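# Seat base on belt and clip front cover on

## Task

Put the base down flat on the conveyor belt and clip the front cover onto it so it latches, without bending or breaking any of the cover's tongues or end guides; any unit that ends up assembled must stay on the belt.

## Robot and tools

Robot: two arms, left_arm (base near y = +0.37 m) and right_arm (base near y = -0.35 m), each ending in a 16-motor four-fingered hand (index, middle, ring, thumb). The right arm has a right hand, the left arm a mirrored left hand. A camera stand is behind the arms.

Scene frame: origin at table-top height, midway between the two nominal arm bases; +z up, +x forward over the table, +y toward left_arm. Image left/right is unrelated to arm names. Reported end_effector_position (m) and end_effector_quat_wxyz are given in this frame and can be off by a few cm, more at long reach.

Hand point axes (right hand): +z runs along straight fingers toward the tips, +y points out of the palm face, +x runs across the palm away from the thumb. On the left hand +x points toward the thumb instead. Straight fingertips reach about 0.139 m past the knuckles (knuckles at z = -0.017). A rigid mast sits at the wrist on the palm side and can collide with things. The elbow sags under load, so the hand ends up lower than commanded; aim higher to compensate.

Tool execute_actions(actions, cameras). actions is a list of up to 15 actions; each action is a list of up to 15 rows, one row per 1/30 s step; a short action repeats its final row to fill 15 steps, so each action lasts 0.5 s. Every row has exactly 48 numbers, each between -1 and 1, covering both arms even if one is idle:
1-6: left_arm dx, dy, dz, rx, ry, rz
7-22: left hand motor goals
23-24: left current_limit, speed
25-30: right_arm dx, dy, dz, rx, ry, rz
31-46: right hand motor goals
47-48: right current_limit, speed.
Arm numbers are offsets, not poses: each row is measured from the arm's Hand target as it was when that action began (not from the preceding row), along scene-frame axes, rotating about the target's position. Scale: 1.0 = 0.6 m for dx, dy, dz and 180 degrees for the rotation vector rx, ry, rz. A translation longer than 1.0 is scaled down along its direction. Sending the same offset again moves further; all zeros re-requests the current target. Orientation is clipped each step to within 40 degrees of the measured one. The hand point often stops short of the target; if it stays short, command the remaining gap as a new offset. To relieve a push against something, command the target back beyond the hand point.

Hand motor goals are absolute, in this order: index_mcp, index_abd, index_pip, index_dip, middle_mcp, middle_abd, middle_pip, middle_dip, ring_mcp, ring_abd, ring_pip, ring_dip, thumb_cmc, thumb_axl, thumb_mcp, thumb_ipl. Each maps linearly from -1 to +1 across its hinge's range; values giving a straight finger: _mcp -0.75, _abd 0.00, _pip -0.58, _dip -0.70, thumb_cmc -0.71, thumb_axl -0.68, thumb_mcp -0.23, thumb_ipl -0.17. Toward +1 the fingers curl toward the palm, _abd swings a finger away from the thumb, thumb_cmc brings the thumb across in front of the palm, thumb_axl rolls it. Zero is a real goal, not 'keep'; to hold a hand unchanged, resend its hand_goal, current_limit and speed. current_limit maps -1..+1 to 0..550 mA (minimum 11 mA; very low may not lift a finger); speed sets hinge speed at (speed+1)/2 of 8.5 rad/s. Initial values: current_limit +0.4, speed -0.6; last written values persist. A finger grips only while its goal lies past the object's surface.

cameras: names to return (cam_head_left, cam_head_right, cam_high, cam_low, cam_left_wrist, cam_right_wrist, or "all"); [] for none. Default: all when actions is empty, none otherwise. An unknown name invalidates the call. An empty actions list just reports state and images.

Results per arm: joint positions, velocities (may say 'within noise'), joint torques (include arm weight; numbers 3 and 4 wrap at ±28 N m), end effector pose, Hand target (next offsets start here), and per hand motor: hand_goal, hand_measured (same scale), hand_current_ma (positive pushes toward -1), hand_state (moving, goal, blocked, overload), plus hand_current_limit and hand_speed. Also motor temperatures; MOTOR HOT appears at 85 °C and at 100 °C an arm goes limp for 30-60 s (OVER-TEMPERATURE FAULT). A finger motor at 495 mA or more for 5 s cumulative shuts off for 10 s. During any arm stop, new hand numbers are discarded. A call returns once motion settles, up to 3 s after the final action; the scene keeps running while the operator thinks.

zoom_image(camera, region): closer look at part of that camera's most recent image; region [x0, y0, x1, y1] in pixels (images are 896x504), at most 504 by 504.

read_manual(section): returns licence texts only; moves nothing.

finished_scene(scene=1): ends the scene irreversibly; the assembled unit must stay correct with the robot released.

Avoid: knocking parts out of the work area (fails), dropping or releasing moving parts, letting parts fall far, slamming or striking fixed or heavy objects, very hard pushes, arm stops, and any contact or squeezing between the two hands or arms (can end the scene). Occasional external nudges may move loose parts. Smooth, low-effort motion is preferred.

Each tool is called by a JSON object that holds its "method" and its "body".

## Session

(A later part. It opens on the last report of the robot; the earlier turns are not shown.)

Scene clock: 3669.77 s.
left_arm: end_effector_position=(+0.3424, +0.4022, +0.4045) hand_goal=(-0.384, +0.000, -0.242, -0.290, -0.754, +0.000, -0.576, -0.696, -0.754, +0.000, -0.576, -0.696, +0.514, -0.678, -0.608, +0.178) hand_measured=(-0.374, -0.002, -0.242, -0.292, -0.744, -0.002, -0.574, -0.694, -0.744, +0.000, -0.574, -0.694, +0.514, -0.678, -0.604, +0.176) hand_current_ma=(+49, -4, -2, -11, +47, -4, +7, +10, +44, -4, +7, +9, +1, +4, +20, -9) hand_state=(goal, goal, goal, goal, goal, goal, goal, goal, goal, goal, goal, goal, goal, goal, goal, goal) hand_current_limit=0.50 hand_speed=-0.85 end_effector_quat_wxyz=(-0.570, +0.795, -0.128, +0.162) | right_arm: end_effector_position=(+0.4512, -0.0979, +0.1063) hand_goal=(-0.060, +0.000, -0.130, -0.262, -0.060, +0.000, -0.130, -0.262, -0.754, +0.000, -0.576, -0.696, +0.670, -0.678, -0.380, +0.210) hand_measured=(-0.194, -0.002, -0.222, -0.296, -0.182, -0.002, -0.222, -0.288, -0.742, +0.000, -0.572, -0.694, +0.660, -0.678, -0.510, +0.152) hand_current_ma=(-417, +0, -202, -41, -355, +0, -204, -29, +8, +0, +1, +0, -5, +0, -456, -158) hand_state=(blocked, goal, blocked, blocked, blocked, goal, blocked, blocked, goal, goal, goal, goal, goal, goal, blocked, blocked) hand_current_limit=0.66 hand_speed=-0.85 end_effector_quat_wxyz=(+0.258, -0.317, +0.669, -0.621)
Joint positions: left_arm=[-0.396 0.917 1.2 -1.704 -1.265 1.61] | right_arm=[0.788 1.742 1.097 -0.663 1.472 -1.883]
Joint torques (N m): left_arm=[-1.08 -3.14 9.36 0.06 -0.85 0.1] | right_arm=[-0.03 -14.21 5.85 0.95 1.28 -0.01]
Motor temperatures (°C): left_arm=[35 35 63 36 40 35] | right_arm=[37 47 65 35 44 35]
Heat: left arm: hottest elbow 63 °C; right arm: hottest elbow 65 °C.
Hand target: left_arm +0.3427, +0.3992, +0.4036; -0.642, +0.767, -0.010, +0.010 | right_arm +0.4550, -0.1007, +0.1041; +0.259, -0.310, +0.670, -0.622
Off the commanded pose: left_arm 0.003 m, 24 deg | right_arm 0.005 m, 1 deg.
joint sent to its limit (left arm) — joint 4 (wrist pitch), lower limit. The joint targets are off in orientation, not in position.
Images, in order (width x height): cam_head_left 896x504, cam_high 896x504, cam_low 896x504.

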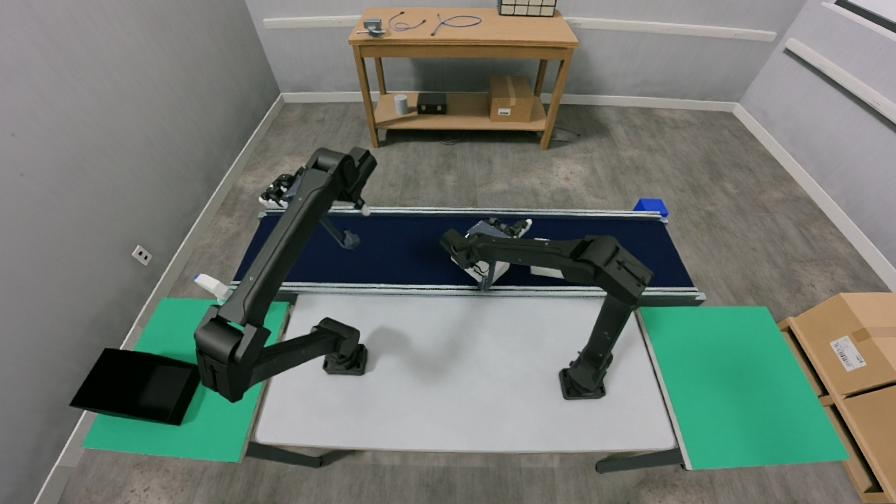

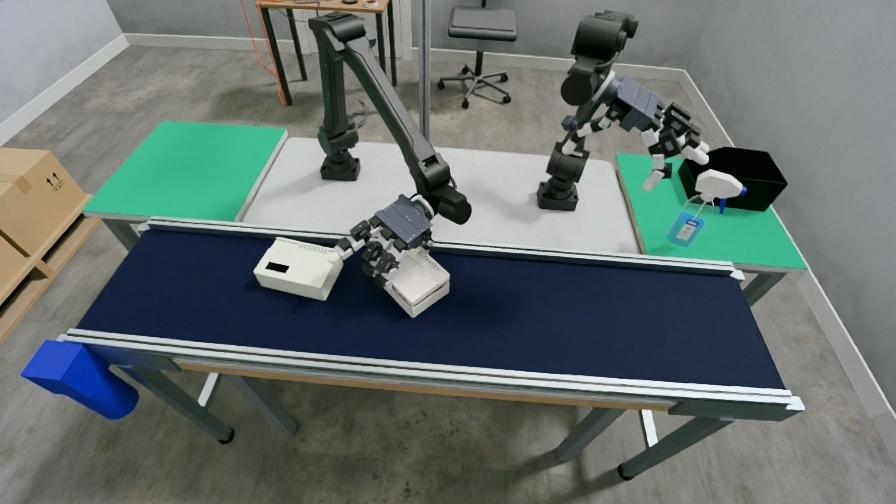

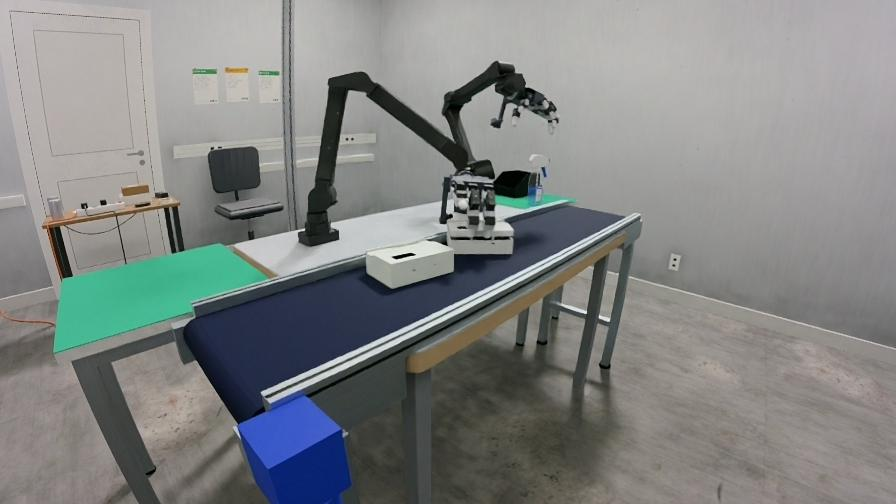

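{"method": "zoom_image", "body": {"camera": "cam_low", "region": [462, 232, 502, 248]}}

{"method": "zoom_image", "body": {"camera": "cam_high", "region": [388, 280, 416, 312]}}

{"method": "zoom_image", "body": {"camera": "cam_high", "region": [424, 268, 456, 300]}}

{"method": "zoom_image", "body": {"camera": "cam_head_left", "region": [462, 256, 490, 284]}}

Scaled by 12.600 from the camera's 896x504 image, which has a finer 1280x720 frame.

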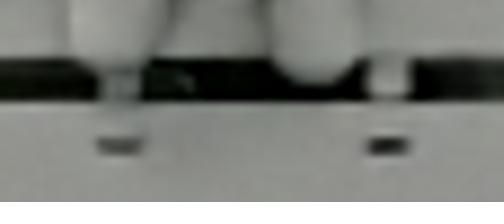

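Scaled by 15.750 from the camera's 896x504 image, which has a finer 1280x720 frame.

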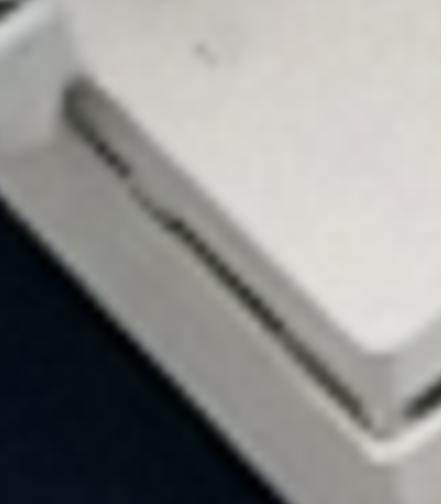

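Scaled by 15.750 from the camera's 896x504 image, which has a finer 1280x720 frame.

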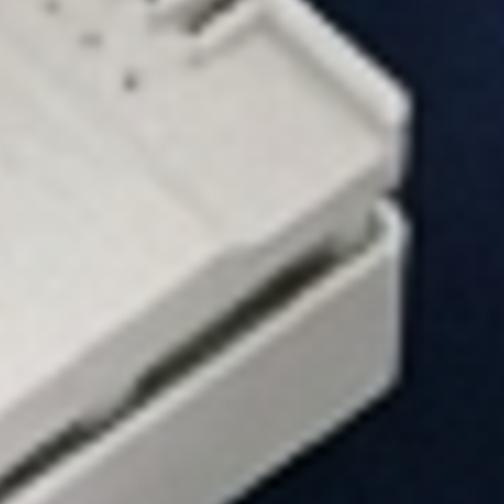

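Scaled by 18.000 from the camera's 896x504 image, which has a finer 1280x720 frame.

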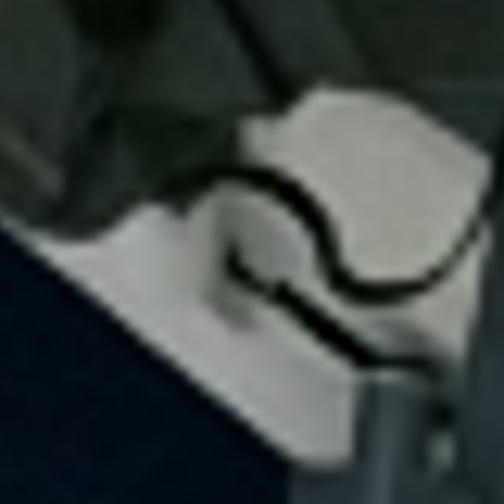

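{"method": "execute_actions", "body": {"actions": [[[0,0,0,0,0,0,-0.384,0,-0.241,-0.29,-0.754,0,-0.576,-0.696,-0.754,0,-0.576,-0.696,0.514,-0.678,-0.607,0.178,0.5,-0.85,0,0,-0.006,0,0,0,-0.06,0,-0.13,-0.262,-0.06,0,-0.13,-0.262,-0.754,0,-0.576,-0.696,0.671,-0.678,-0.38,0.21,0.66,-0.85]]]}}

{"method": "execute_actions", "body": {"actions": [[[0,0,0,0,0,0,-0.384,0,-0.241,-0.29,-0.754,0,-0.576,-0.696,-0.754,0,-0.576,-0.696,0.514,-0.678,-0.607,0.178,0.5,-0.85,0,0,-0.0015,0,0,0,-0.06,0,-0.13,-0.262,-0.06,0,-0.13,-0.262,-0.754,0,-0.576,-0.696,0.671,-0.678,-0.38,0.21,0.66,-0.85]]], "cameras": ["cam_high","cam_low","cam_head_left"]}}

{"method": "zoom_image", "body": {"camera": "cam_low", "region": [440, 224, 524, 256]}}

{"method": "zoom_image", "body": {"camera": "cam_high", "region": [384, 260, 464, 316]}}

Scene clock: 3688.00 s.
left_arm: end_effector_position=(+0.3424, +0.4022, +0.4045) hand_goal=(-0.384, +0.000, -0.242, -0.290, -0.754, +0.000, -0.576, -0.696, -0.754, +0.000, -0.576, -0.696, +0.514, -0.678, -0.608, +0.178) hand_measured=(-0.374, -0.002, -0.242, -0.292, -0.744, -0.002, -0.574, -0.694, -0.744, +0.000, -0.574, -0.694, +0.514, -0.678, -0.604, +0.176) hand_current_ma=(+49, -4, -2, -11, +47, -4, +7, +10, +44, -4, +7, +9, +1, +4, +20, -9) hand_state=(goal, goal, goal, goal, goal, goal, goal, goal, goal, goal, goal, goal, goal, goal, goal, goal) hand_current_limit=0.50 hand_speed=-0.85 end_effector_quat_wxyz=(-0.570, +0.795, -0.128, +0.162) | right_arm: end_effector_position=(+0.4520, -0.0971, +0.1044) hand_goal=(-0.060, +0.000, -0.130, -0.262, -0.060, +0.000, -0.130, -0.262, -0.754, +0.000, -0.576, -0.696, +0.670, -0.678, -0.380, +0.210) hand_measured=(-0.194, -0.002, -0.222, -0.296, -0.182, -0.002, -0.222, -0.288, -0.742, +0.000, -0.572, -0.694, +0.660, -0.678, -0.510, +0.152) hand_current_ma=(-417, +0, -202, -41, -355, +0, -204, -29, +8, +0, +1, +0, -5, +0, -456, -158) hand_state=(blocked, goal, blocked, blocked, blocked, goal, blocked, blocked, goal, goal, goal, goal, goal, goal, blocked, blocked) hand_current_limit=0.66 hand_speed=-0.85 end_effector_quat_wxyz=(+0.259, -0.316, +0.669, -0.621)
Joint positions: left_arm=[-0.396 0.917 1.2 -1.704 -1.265 1.61] | right_arm=[0.788 1.747 1.097 -0.656 1.472 -1.883]
Joint torques (N m): left_arm=[-0.97 -2.96 9.37 0.03 -0.86 0.11] | right_arm=[-1.26 -14.15 5.55 0.88 1.28 0]
Motor temperatures (°C): left_arm=[35 35 63 36 40 35] | right_arm=[37 46 65 35 45 35]
Heat: left arm: hottest elbow 63 °C; right arm: hottest elbow 65 °C.
Hand target: left_arm +0.3427, +0.3992, +0.4036; -0.642, +0.767, -0.010, +0.010 | right_arm +0.4550, -0.1007, +0.1006; +0.259, -0.310, +0.670, -0.622
Off the commanded pose: left_arm 0.003 m, 24 deg | right_arm 0.006 m, 1 deg.
joint sent to its limit (left arm) — joint 4 (wrist pitch), lower limit. The joint targets are off in orientation, not in position.

Scene clock: 3688.70 s.
left_arm: end_effector_position=(+0.3424, +0.4022, +0.4045) hand_goal=(-0.384, +0.000, -0.242, -0.290, -0.754, +0.000, -0.576, -0.696, -0.754, +0.000, -0.576, -0.696, +0.514, -0.678, -0.608, +0.178) hand_measured=(-0.374, -0.002, -0.242, -0.292, -0.744, -0.002, -0.574, -0.694, -0.744, +0.000, -0.574, -0.694, +0.514, -0.678, -0.604, +0.176) hand_current_ma=(+49, -4, -2, -11, +47, -4, +7, +10, +44, -4, +7, +9, +1, +4, +20, -9) hand_state=(goal, goal, goal, goal, goal, goal, goal, goal, goal, goal, goal, goal, goal, goal, goal, goal) hand_current_limit=0.50 hand_speed=-0.85 end_effector_quat_wxyz=(-0.570, +0.795, -0.128, +0.162) | right_arm: end_effector_position=(+0.4518, -0.0973, +0.1037) hand_goal=(-0.060, +0.000, -0.130, -0.262, -0.060, +0.000, -0.130, -0.262, -0.754, +0.000, -0.576, -0.696, +0.670, -0.678, -0.380, +0.210) hand_measured=(-0.194, +0.000, -0.222, -0.296, -0.182, +0.000, -0.222, -0.288, -0.742, +0.000, -0.572, -0.694, +0.660, -0.678, -0.510, +0.152) hand_current_ma=(-417, +0, -202, -41, -355, +0, -204, -29, +8, +0, +1, +0, -5, +0, -456, -158) hand_state=(blocked, goal, blocked, blocked, blocked, goal, blocked, blocked, goal, goal, goal, goal, goal, goal, blocked, blocked) hand_current_limit=0.66 hand_speed=-0.85 end_effector_quat_wxyz=(+0.259, -0.316, +0.669, -0.621)
Joint positions: left_arm=[-0.396 0.917 1.2 -1.704 -1.265 1.61] | right_arm=[0.788 1.747 1.095 -0.653 1.472 -1.883]
Joint torques (N m): left_arm=[-1.03 -3.02 9.37 0.01 -0.86 0.11] | right_arm=[0.03 -13.39 5.61 0.9 1.33 0.02]
Motor temperatures (°C): left_arm=[35 35 63 36 40 35] | right_arm=[37 46 65 35 45 35]
Heat: left arm: hottest elbow 63 °C; right arm: hottest elbow 65 °C.
Hand target: left_arm +0.3427, +0.3992, +0.4036; -0.642, +0.767, -0.010, +0.010 | right_arm +0.4549, -0.1008, +0.0995; +0.259, -0.310, +0.670, -0.622
Off the commanded pose: left_arm 0.003 m, 24 deg | right_arm 0.006 m, 1 deg.
joint sent to its limit (left arm) — joint 4 (wrist pitch), lower limit. The joint targets are off in orientation, not in position.
Images, in order (width x height): cam_head_left 896x504, cam_high 896x504, cam_low 896x504.

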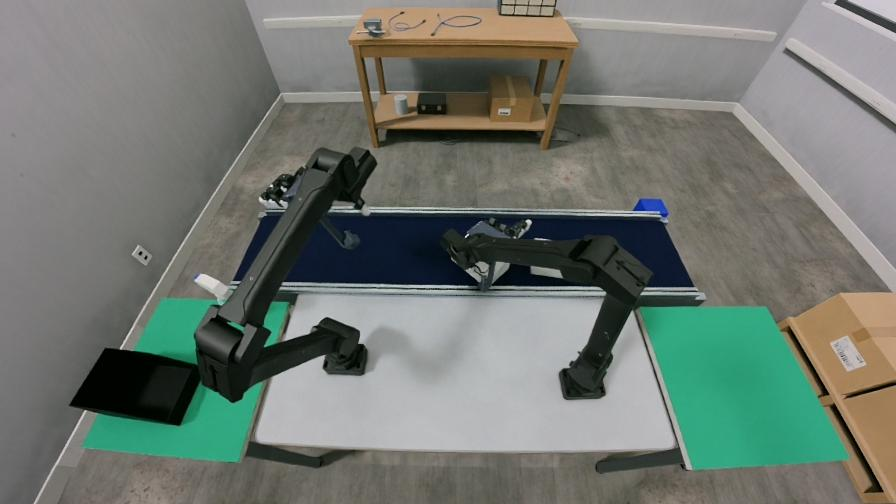

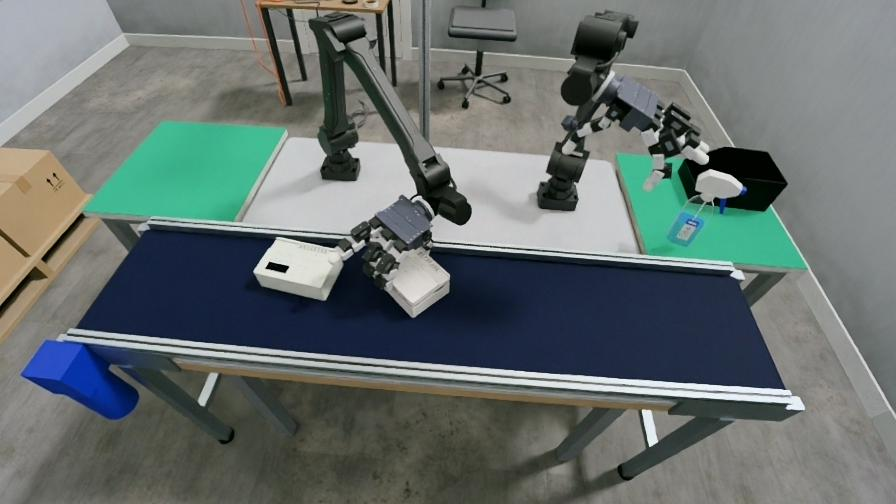

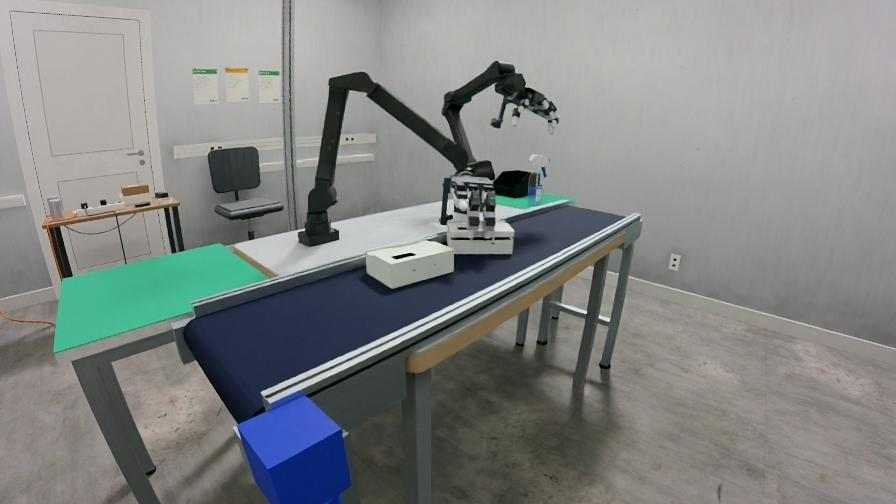

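Scaled by 6.000 from the camera's 896x504 image, which has a finer 1280x720 frame.

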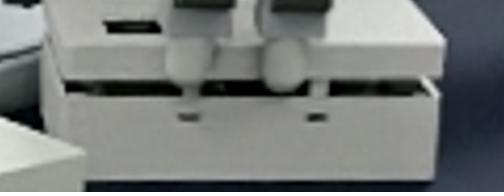

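Scaled by 6.300 from the camera's 896x504 image, which has a finer 1280x720 frame.

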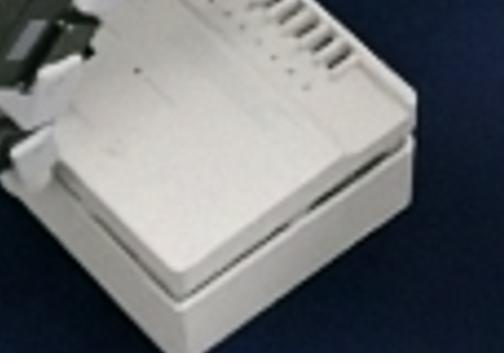

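{"method": "zoom_image", "body": {"camera": "cam_low", "region": [462, 232, 502, 248]}}

{"method": "zoom_image", "body": {"camera": "cam_high", "region": [388, 280, 416, 312]}}

{"method": "zoom_image", "body": {"camera": "cam_head_left", "region": [462, 256, 490, 284]}}

Scaled by 12.600 from the camera's 896x504 image, which has a finer 1280x720 frame.

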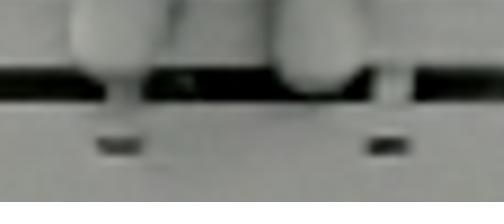

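Scaled by 15.750 from the camera's 896x504 image, which has a finer 1280x720 frame.

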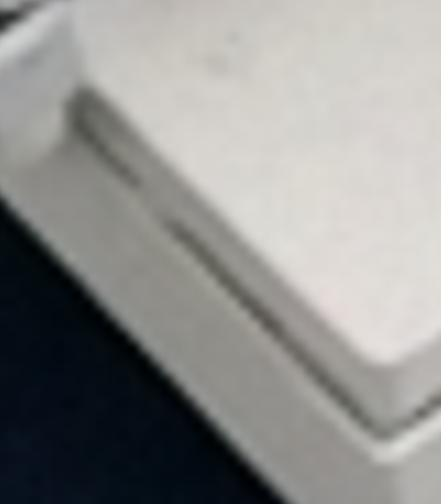

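Scaled by 18.000 from the camera's 896x504 image, which has a finer 1280x720 frame.

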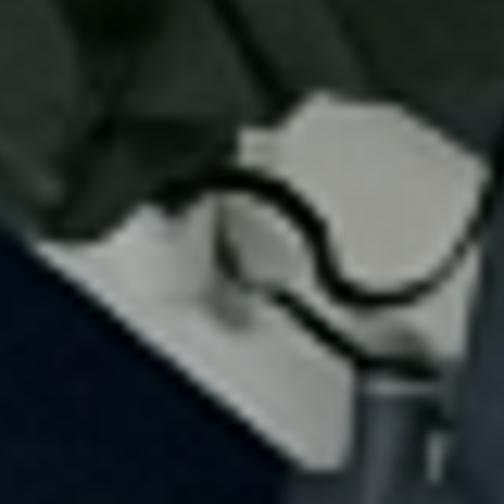

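{"method": "execute_actions", "body": {"actions": [[[0,0,0,0,0,0,-0.384,0,-0.241,-0.29,-0.754,0,-0.576,-0.696,-0.754,0,-0.576,-0.696,0.514,-0.678,-0.607,0.178,0.5,-0.85,-0.0023,-0.0024,-0.005,0,0,0,-0.06,0,-0.13,-0.262,-0.06,0,-0.13,-0.262,-0.754,0,-0.576,-0.696,0.671,-0.678,-0.38,0.21,0.66,-0.85]]], "cameras": ["cam_high","cam_low","cam_head_left"]}}

{"method": "zoom_image", "body": {"camera": "cam_low", "region": [462, 232, 502, 248]}}

{"method": "zoom_image", "body": {"camera": "cam_high", "region": [384, 260, 464, 316]}}

Scene clock: 3700.87 s.
left_arm: end_effector_position=(+0.3424, +0.4022, +0.4045) hand_goal=(-0.384, +0.000, -0.242, -0.290, -0.754, +0.000, -0.576, -0.696, -0.754, +0.000, -0.576, -0.696, +0.514, -0.678, -0.608, +0.178) hand_measured=(-0.374, -0.002, -0.242, -0.292, -0.744, -0.002, -0.574, -0.694, -0.744, +0.000, -0.574, -0.694, +0.514, -0.678, -0.604, +0.176) hand_current_ma=(+49, -4, -2, -11, +47, -4, +7, +10, +44, -4, +7, +9, +1, +4, +20, -9) hand_state=(goal, goal, goal, goal, goal, goal, goal, goal, goal, goal, goal, goal, goal, goal, goal, goal) hand_current_limit=0.50 hand_speed=-0.85 end_effector_quat_wxyz=(-0.570, +0.795, -0.128, +0.162) | right_arm: end_effector_position=(+0.4516, -0.0975, +0.1026) hand_goal=(-0.060, +0.000, -0.130, -0.262, -0.060, +0.000, -0.130, -0.262, -0.754, +0.000, -0.576, -0.696, +0.670, -0.678, -0.380, +0.210) hand_measured=(-0.194, +0.002, -0.220, -0.296, -0.182, +0.002, -0.220, -0.288, -0.742, +0.000, -0.572, -0.694, +0.660, -0.678, -0.510, +0.152) hand_current_ma=(-416, +0, -199, -41, -355, +0, -197, -29, +8, +0, +1, +0, -5, +0, -456, -158) hand_state=(blocked, goal, blocked, blocked, blocked, goal, blocked, blocked, goal, goal, goal, goal, goal, goal, blocked, blocked) hand_current_limit=0.66 hand_speed=-0.85 end_effector_quat_wxyz=(+0.261, -0.314, +0.670, -0.621)
Joint positions: left_arm=[-0.396 0.917 1.2 -1.704 -1.265 1.61] | right_arm=[0.788 1.747 1.09 -0.644 1.473 -1.883]
Joint torques (N m): left_arm=[-0.97 -3.19 9.31 0.08 -0.86 0.1] | right_arm=[-0.85 -13.39 5.19 0.99 1.23 0]
Motor temperatures (°C): left_arm=[35 35 63 36 40 35] | right_arm=[37 45 65 35 45 35]
Heat: left arm: hottest elbow 63 °C; right arm: hottest elbow 65 °C.
Hand target: left_arm +0.3427, +0.3992, +0.4036; -0.642, +0.767, -0.010, +0.010 | right_arm +0.4536, -0.1021, +0.0966; +0.259, -0.310, +0.670, -0.622
Off the commanded pose: left_arm 0.003 m, 24 deg | right_arm 0.008 m, 1 deg.
joint sent to its limit (left arm) — joint 4 (wrist pitch), lower limit. The joint targets are off in orientation, not in position.
Images, in order (width x height): cam_head_left 896x504, cam_high 896x504, cam_low 896x504.

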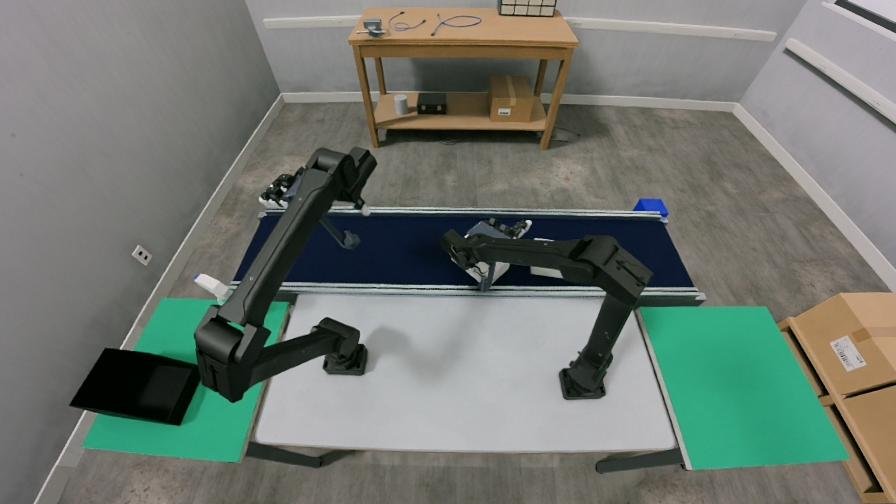

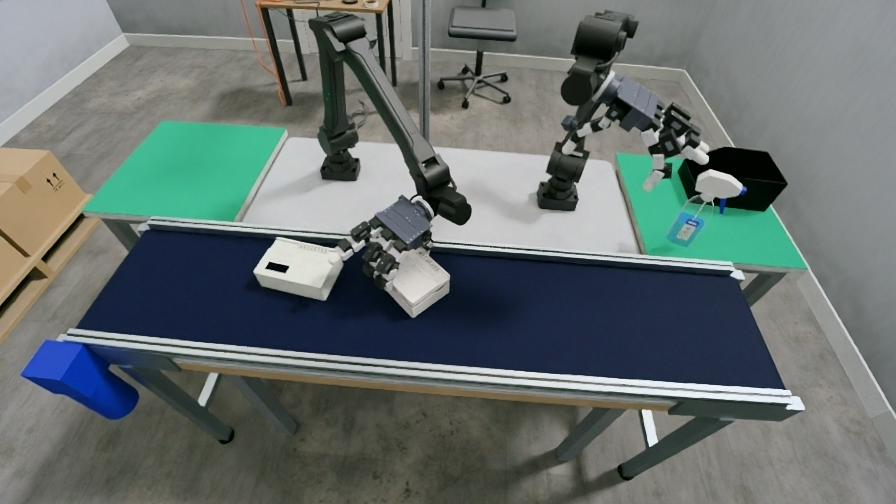

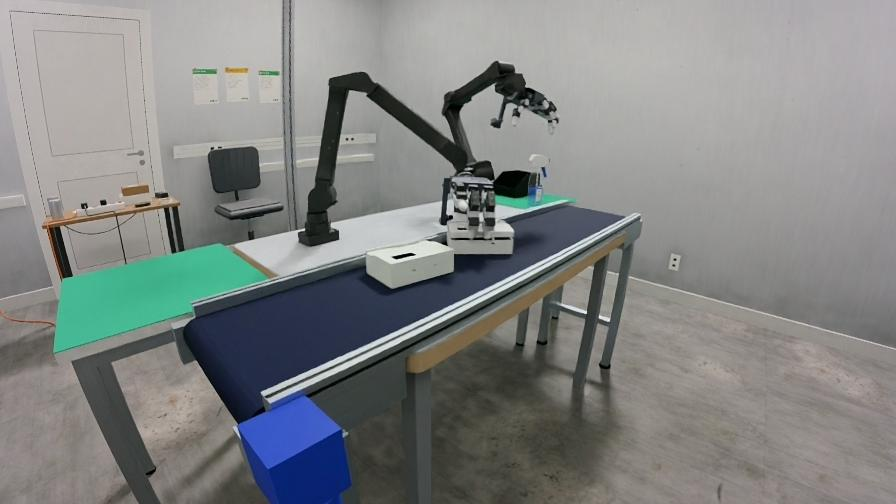

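Scaled by 12.600 from the camera's 896x504 image, which has a finer 1280x720 frame.

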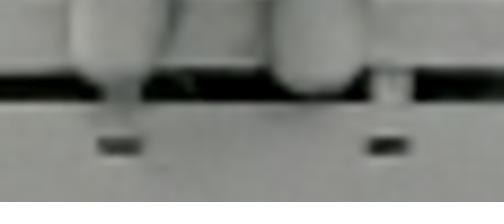

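Scaled by 6.300 from the camera's 896x504 image, which has a finer 1280x720 frame.

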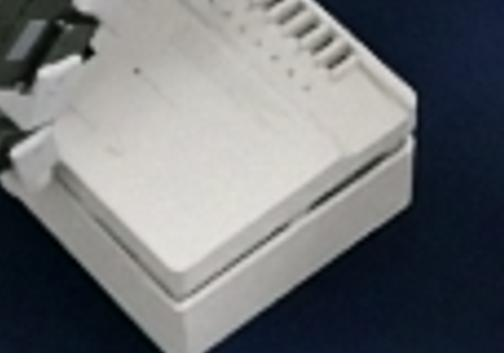

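{"method": "zoom_image", "body": {"camera": "cam_high", "region": [412, 272, 456, 312]}}

{"method": "zoom_image", "body": {"camera": "cam_high", "region": [388, 280, 416, 312]}}

{"method": "zoom_image", "body": {"camera": "cam_low", "region": [440, 222, 480, 254]}}

{"method": "zoom_image", "body": {"camera": "cam_low", "region": [480, 222, 520, 254]}}

Scaled by 11.455 from the camera's 896x504 image, which has a finer 1280x720 frame.

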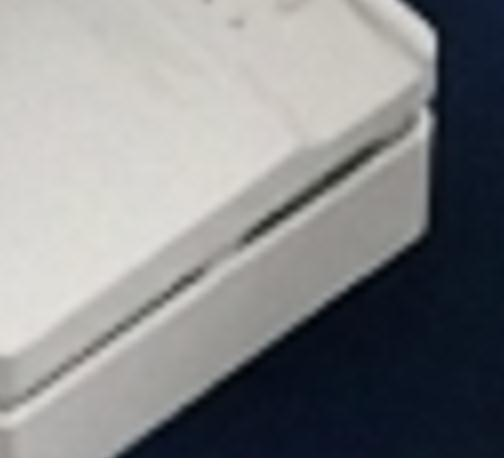

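Scaled by 15.750 from the camera's 896x504 image, which has a finer 1280x720 frame.

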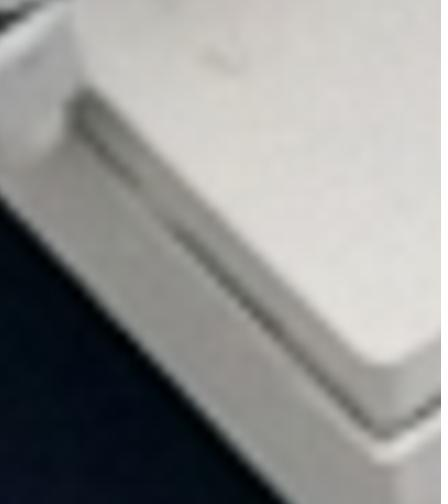

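Scaled by 12.600 from the camera's 896x504 image, which has a finer 1280x720 frame.

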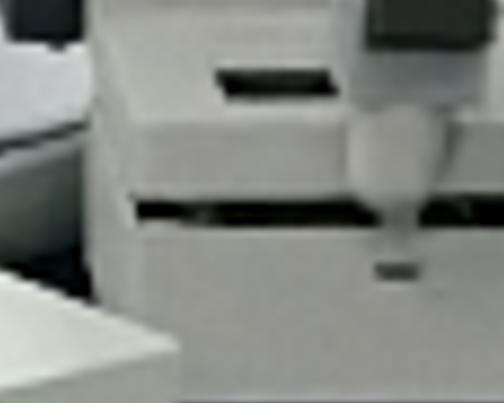

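Scaled by 12.600 from the camera's 896x504 image, which has a finer 1280x720 frame.

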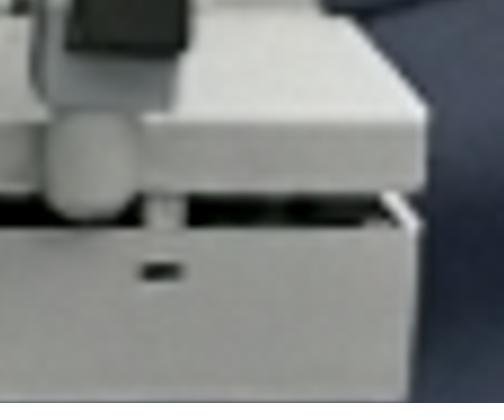

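{"method": "execute_actions", "body": {"actions": [[[0,0,0,0,0,0,-0.384,0,-0.241,-0.29,-0.754,0,-0.576,-0.696,-0.754,0,-0.576,-0.696,0.514,-0.678,-0.607,0.178,0.5,-0.85,0,0,0.003,-0.009,0.0083,0,-0.06,0,-0.13,-0.262,-0.06,0,-0.13,-0.262,-0.754,0,-0.576,-0.696,0.671,-0.678,-0.38,0.21,0.66,-0.85]]], "cameras": ["cam_high","cam_low","cam_head_left"]}}

{"method": "zoom_image", "body": {"camera": "cam_low", "region": [440, 222, 480, 254]}}

{"method": "zoom_image", "body": {"camera": "cam_low", "region": [480, 222, 520, 254]}}

{"method": "zoom_image", "body": {"camera": "cam_high", "region": [412, 272, 456, 312]}}

Scene clock: 3714.13 s.
left_arm: end_effector_position=(+0.3424, +0.4022, +0.4045) hand_goal=(-0.384, +0.000, -0.242, -0.290, -0.754, +0.000, -0.576, -0.696, -0.754, +0.000, -0.576, -0.696, +0.514, -0.678, -0.608, +0.178) hand_measured=(-0.374, -0.002, -0.242, -0.292, -0.744, -0.002, -0.574, -0.694, -0.744, +0.000, -0.574, -0.694, +0.514, -0.678, -0.604, +0.176) hand_current_ma=(+49, -4, -2, -11, +47, -4, +7, +10, +44, -4, +7, +9, +1, +4, +20, -9) hand_state=(goal, goal, goal, goal, goal, goal, goal, goal, goal, goal, goal, goal, goal, goal, goal, goal) hand_current_limit=0.50 hand_speed=-0.85 end_effector_quat_wxyz=(-0.570, +0.795, -0.128, +0.162) | right_arm: end_effector_position=(+0.4511, -0.0981, +0.1024) hand_goal=(-0.060, +0.000, -0.130, -0.262, -0.060, +0.000, -0.130, -0.262, -0.754, +0.000, -0.576, -0.696, +0.670, -0.678, -0.380, +0.210) hand_measured=(-0.194, +0.000, -0.220, -0.296, -0.182, +0.000, -0.220, -0.288, -0.742, +0.000, -0.572, -0.694, +0.660, -0.678, -0.510, +0.152) hand_current_ma=(-416, +0, -198, -41, -355, +0, -197, -29, +8, +0, +1, +0, -6, +0, -456, -158) hand_state=(blocked, goal, blocked, blocked, blocked, goal, blocked, blocked, goal, goal, goal, goal, goal, goal, blocked, blocked) hand_current_limit=0.66 hand_speed=-0.85 end_effector_quat_wxyz=(+0.259, -0.316, +0.669, -0.621)
Joint positions: left_arm=[-0.396 0.917 1.2 -1.704 -1.265 1.61] | right_arm=[0.788 1.747 1.09 -0.649 1.473 -1.884]
Joint torques (N m): left_arm=[-1.14 -2.9 9.4 0.05 -0.86 0.11] | right_arm=[-0.32 -13.16 6.52 -0.18 1.26 -0.19]
Motor temperatures (°C): left_arm=[35 35 63 36 40 35] | right_arm=[37 45 64 35 45 35]
Heat: left arm: hottest elbow 63 °C; right arm: hottest elbow 64 °C.
Hand target: left_arm +0.3427, +0.3992, +0.4036; -0.642, +0.767, -0.010, +0.010 | right_arm +0.4536, -0.1021, +0.0984; +0.246, -0.322, +0.665, -0.628
Off the commanded pose: left_arm 0.003 m, 24 deg | right_arm 0.006 m, 2 deg.
joint sent to its limit (left arm) — joint 4 (wrist pitch), lower limit. The joint targets are off in orientation, not in position.
Images, in order (width x height): cam_head_left 896x504, cam_high 896x504, cam_low 896x504.

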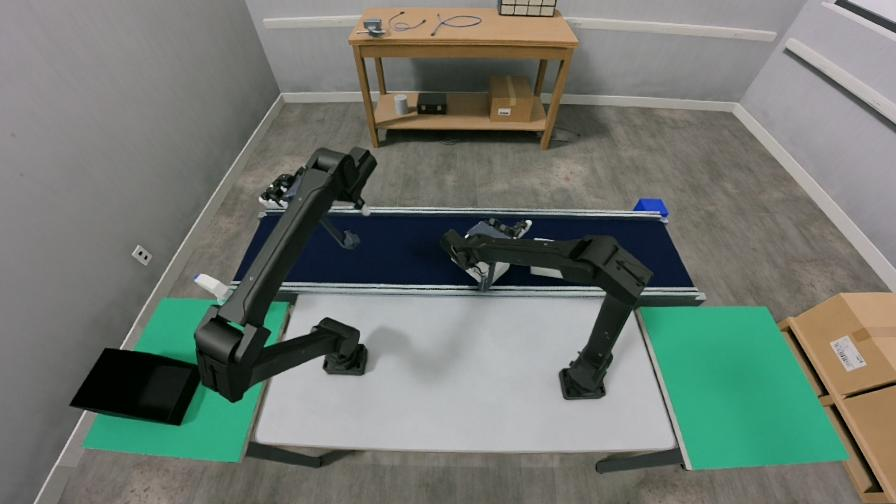

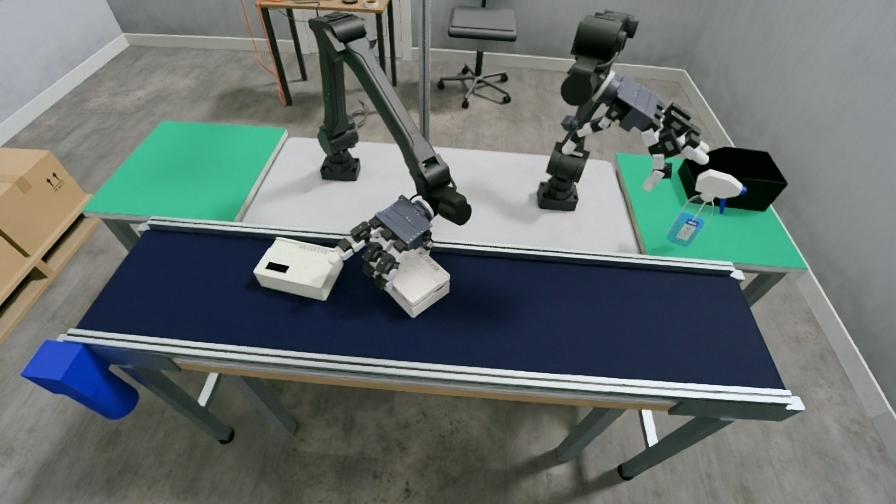

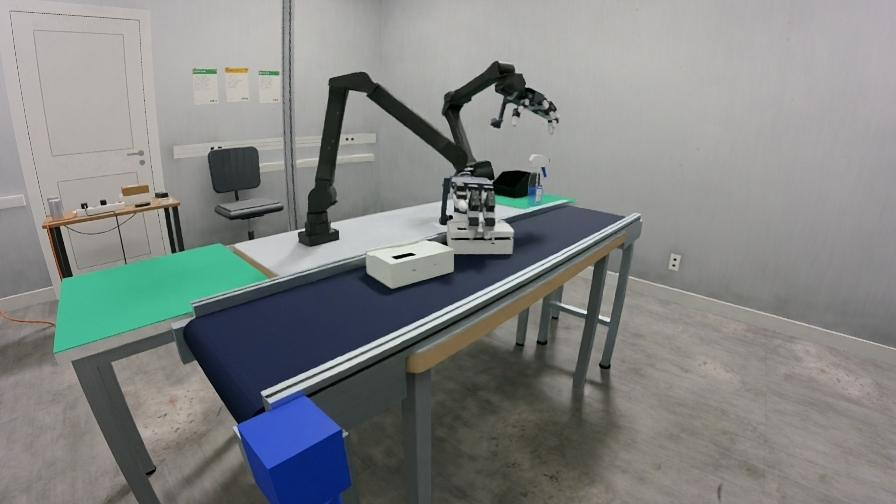

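Scaled by 12.600 from the camera's 896x504 image, which has a finer 1280x720 frame.

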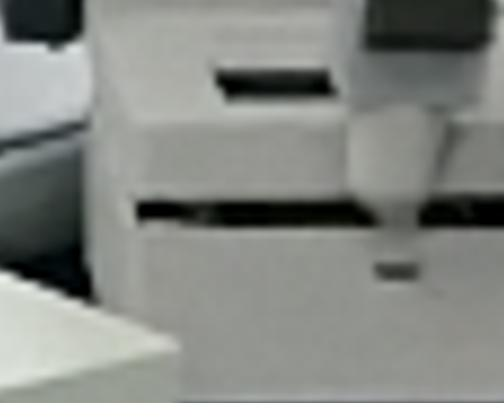

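Scaled by 12.600 from the camera's 896x504 image, which has a finer 1280x720 frame.

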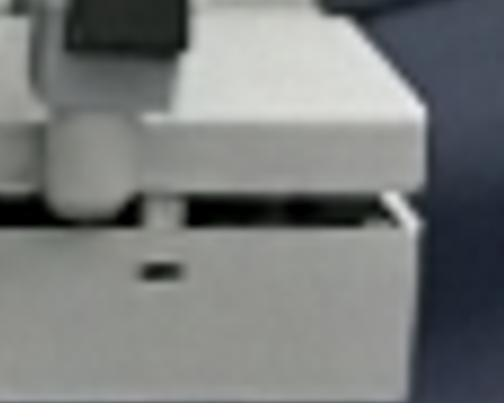

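Scaled by 11.455 from the camera's 896x504 image, which has a finer 1280x720 frame.

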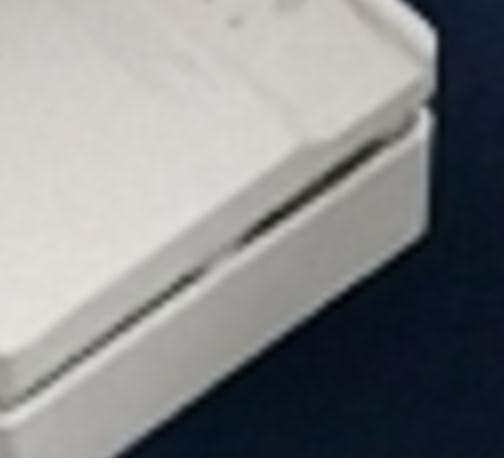

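{"method": "execute_actions", "body": {"actions": [[[0,0,0,0,0,0,-0.384,0,-0.241,-0.29,-0.754,0,-0.576,-0.696,-0.754,0,-0.576,-0.696,0.514,-0.678,-0.607,0.178,0.5,-0.85,-0.0023,-0.0024,0.003,-0.005,0.0046,0,-0.06,0,-0.13,-0.262,-0.06,0,-0.13,-0.262,-0.754,0,-0.576,-0.696,0.671,-0.678,-0.38,0.21,0.66,-0.85]]], "cameras": ["cam_high","cam_low"]}}

{"method": "zoom_image", "body": {"camera": "cam_low", "region": [440, 222, 480, 254]}}

{"method": "zoom_image", "body": {"camera": "cam_low", "region": [480, 222, 520, 254]}}

Scene clock: 3720.83 s.
left_arm: end_effector_position=(+0.3424, +0.4022, +0.4045) hand_goal=(-0.384, +0.000, -0.242, -0.290, -0.754, +0.000, -0.576, -0.696, -0.754, +0.000, -0.576, -0.696, +0.514, -0.678, -0.608, +0.178) hand_measured=(-0.374, -0.002, -0.242, -0.292, -0.744, -0.002, -0.574, -0.694, -0.744, +0.000, -0.574, -0.694, +0.514, -0.678, -0.604, +0.176) hand_current_ma=(+49, -4, -2, -11, +47, -4, +7, +10, +44, -4, +7, +9, +1, +4, +20, -9) hand_state=(goal, goal, goal, goal, goal, goal, goal, goal, goal, goal, goal, goal, goal, goal, goal, goal) hand_current_limit=0.50 hand_speed=-0.85 end_effector_quat_wxyz=(-0.570, +0.795, -0.128, +0.162) | right_arm: end_effector_position=(+0.4491, -0.1003, +0.1018) hand_goal=(-0.060, +0.000, -0.130, -0.262, -0.060, +0.000, -0.130, -0.262, -0.754, +0.000, -0.576, -0.696, +0.670, -0.678, -0.380, +0.210) hand_measured=(-0.194, -0.004, -0.220, -0.296, -0.182, -0.004, -0.220, -0.290, -0.742, +0.000, -0.572, -0.694, +0.654, -0.678, -0.510, +0.152) hand_current_ma=(-416, -1, -198, -41, -355, -1, -197, -29, +8, +0, +1, +0, -13, +0, -457, -158) hand_state=(blocked, goal, blocked, blocked, blocked, goal, blocked, blocked, goal, goal, goal, goal, goal, goal, blocked, blocked) hand_current_limit=0.66 hand_speed=-0.85 end_effector_quat_wxyz=(+0.253, -0.321, +0.666, -0.624)
Joint positions: left_arm=[-0.396 0.917 1.2 -1.704 -1.265 1.61] | right_arm=[0.788 1.747 1.09 -0.665 1.474 -1.884]
Joint torques (N m): left_arm=[-1.2 -3.08 9.36 0.12 -0.86 0.11] | right_arm=[-0.32 -13.33 6.78 -0.32 1.27 -0.23]
Motor temperatures (°C): left_arm=[35 35 63 36 40 35] | right_arm=[37 45 65 35 45 35]
Heat: left arm: hottest elbow 63 °C; right arm: hottest elbow 65 °C.
Hand target: left_arm +0.3427, +0.3992, +0.4036; -0.642, +0.767, -0.010, +0.010 | right_arm +0.4522, -0.1036, +0.1001; +0.238, -0.328, +0.662, -0.631
Off the commanded pose: left_arm 0.003 m, 24 deg | right_arm 0.005 m, 2 deg.
joint sent to its limit (left arm) — joint 4 (wrist pitch), lower limit. The joint targets are off in orientation, not in position.
Images, in order (width x height): cam_high 896x504, cam_low 896x504.

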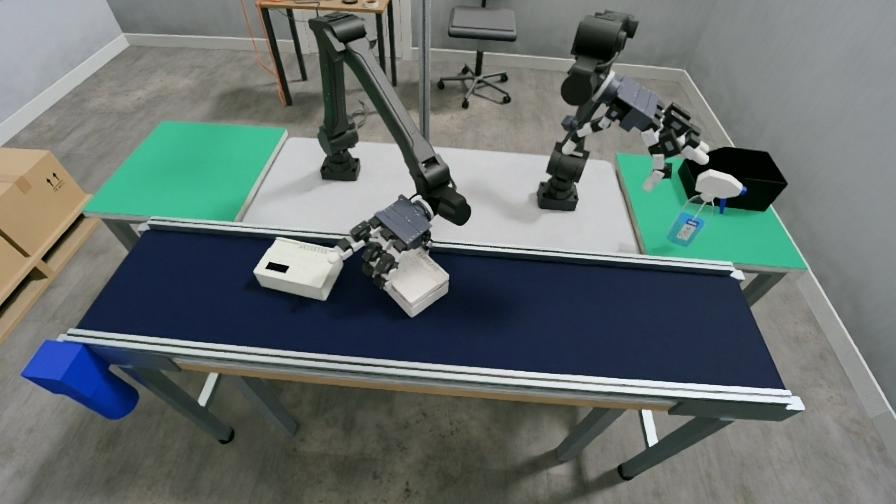

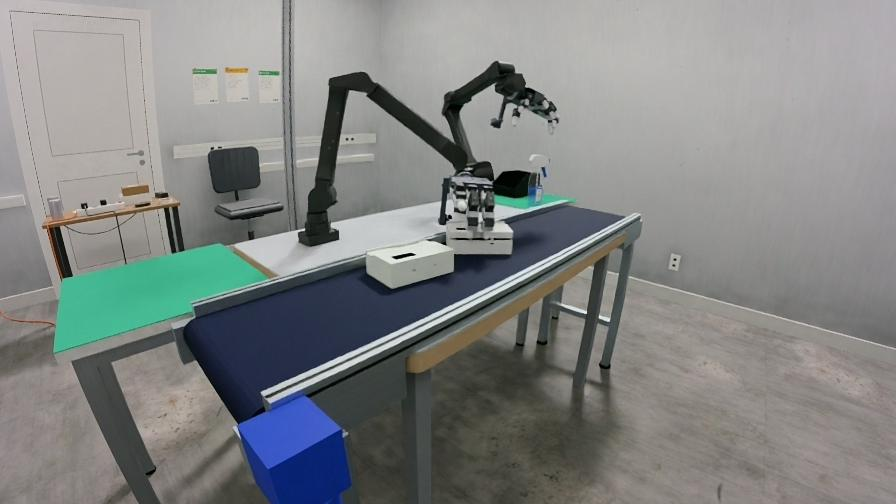

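Scaled by 12.600 from the camera's 896x504 image, which has a finer 1280x720 frame.

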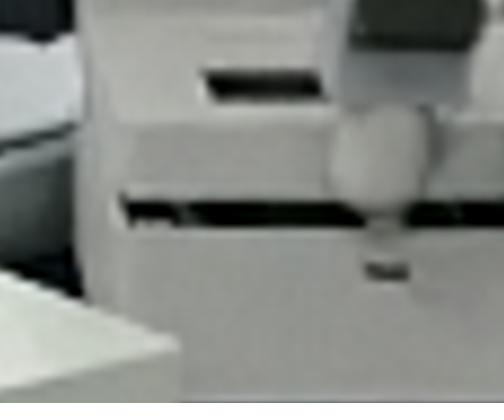

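Scaled by 12.600 from the camera's 896x504 image, which has a finer 1280x720 frame.

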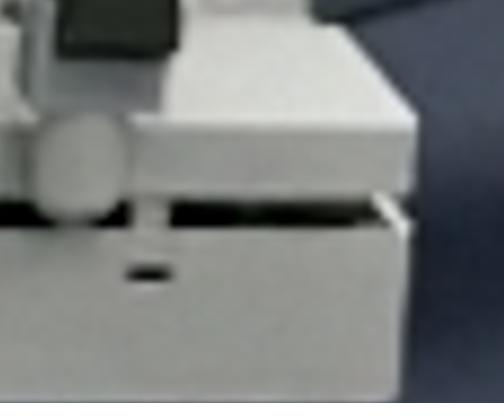

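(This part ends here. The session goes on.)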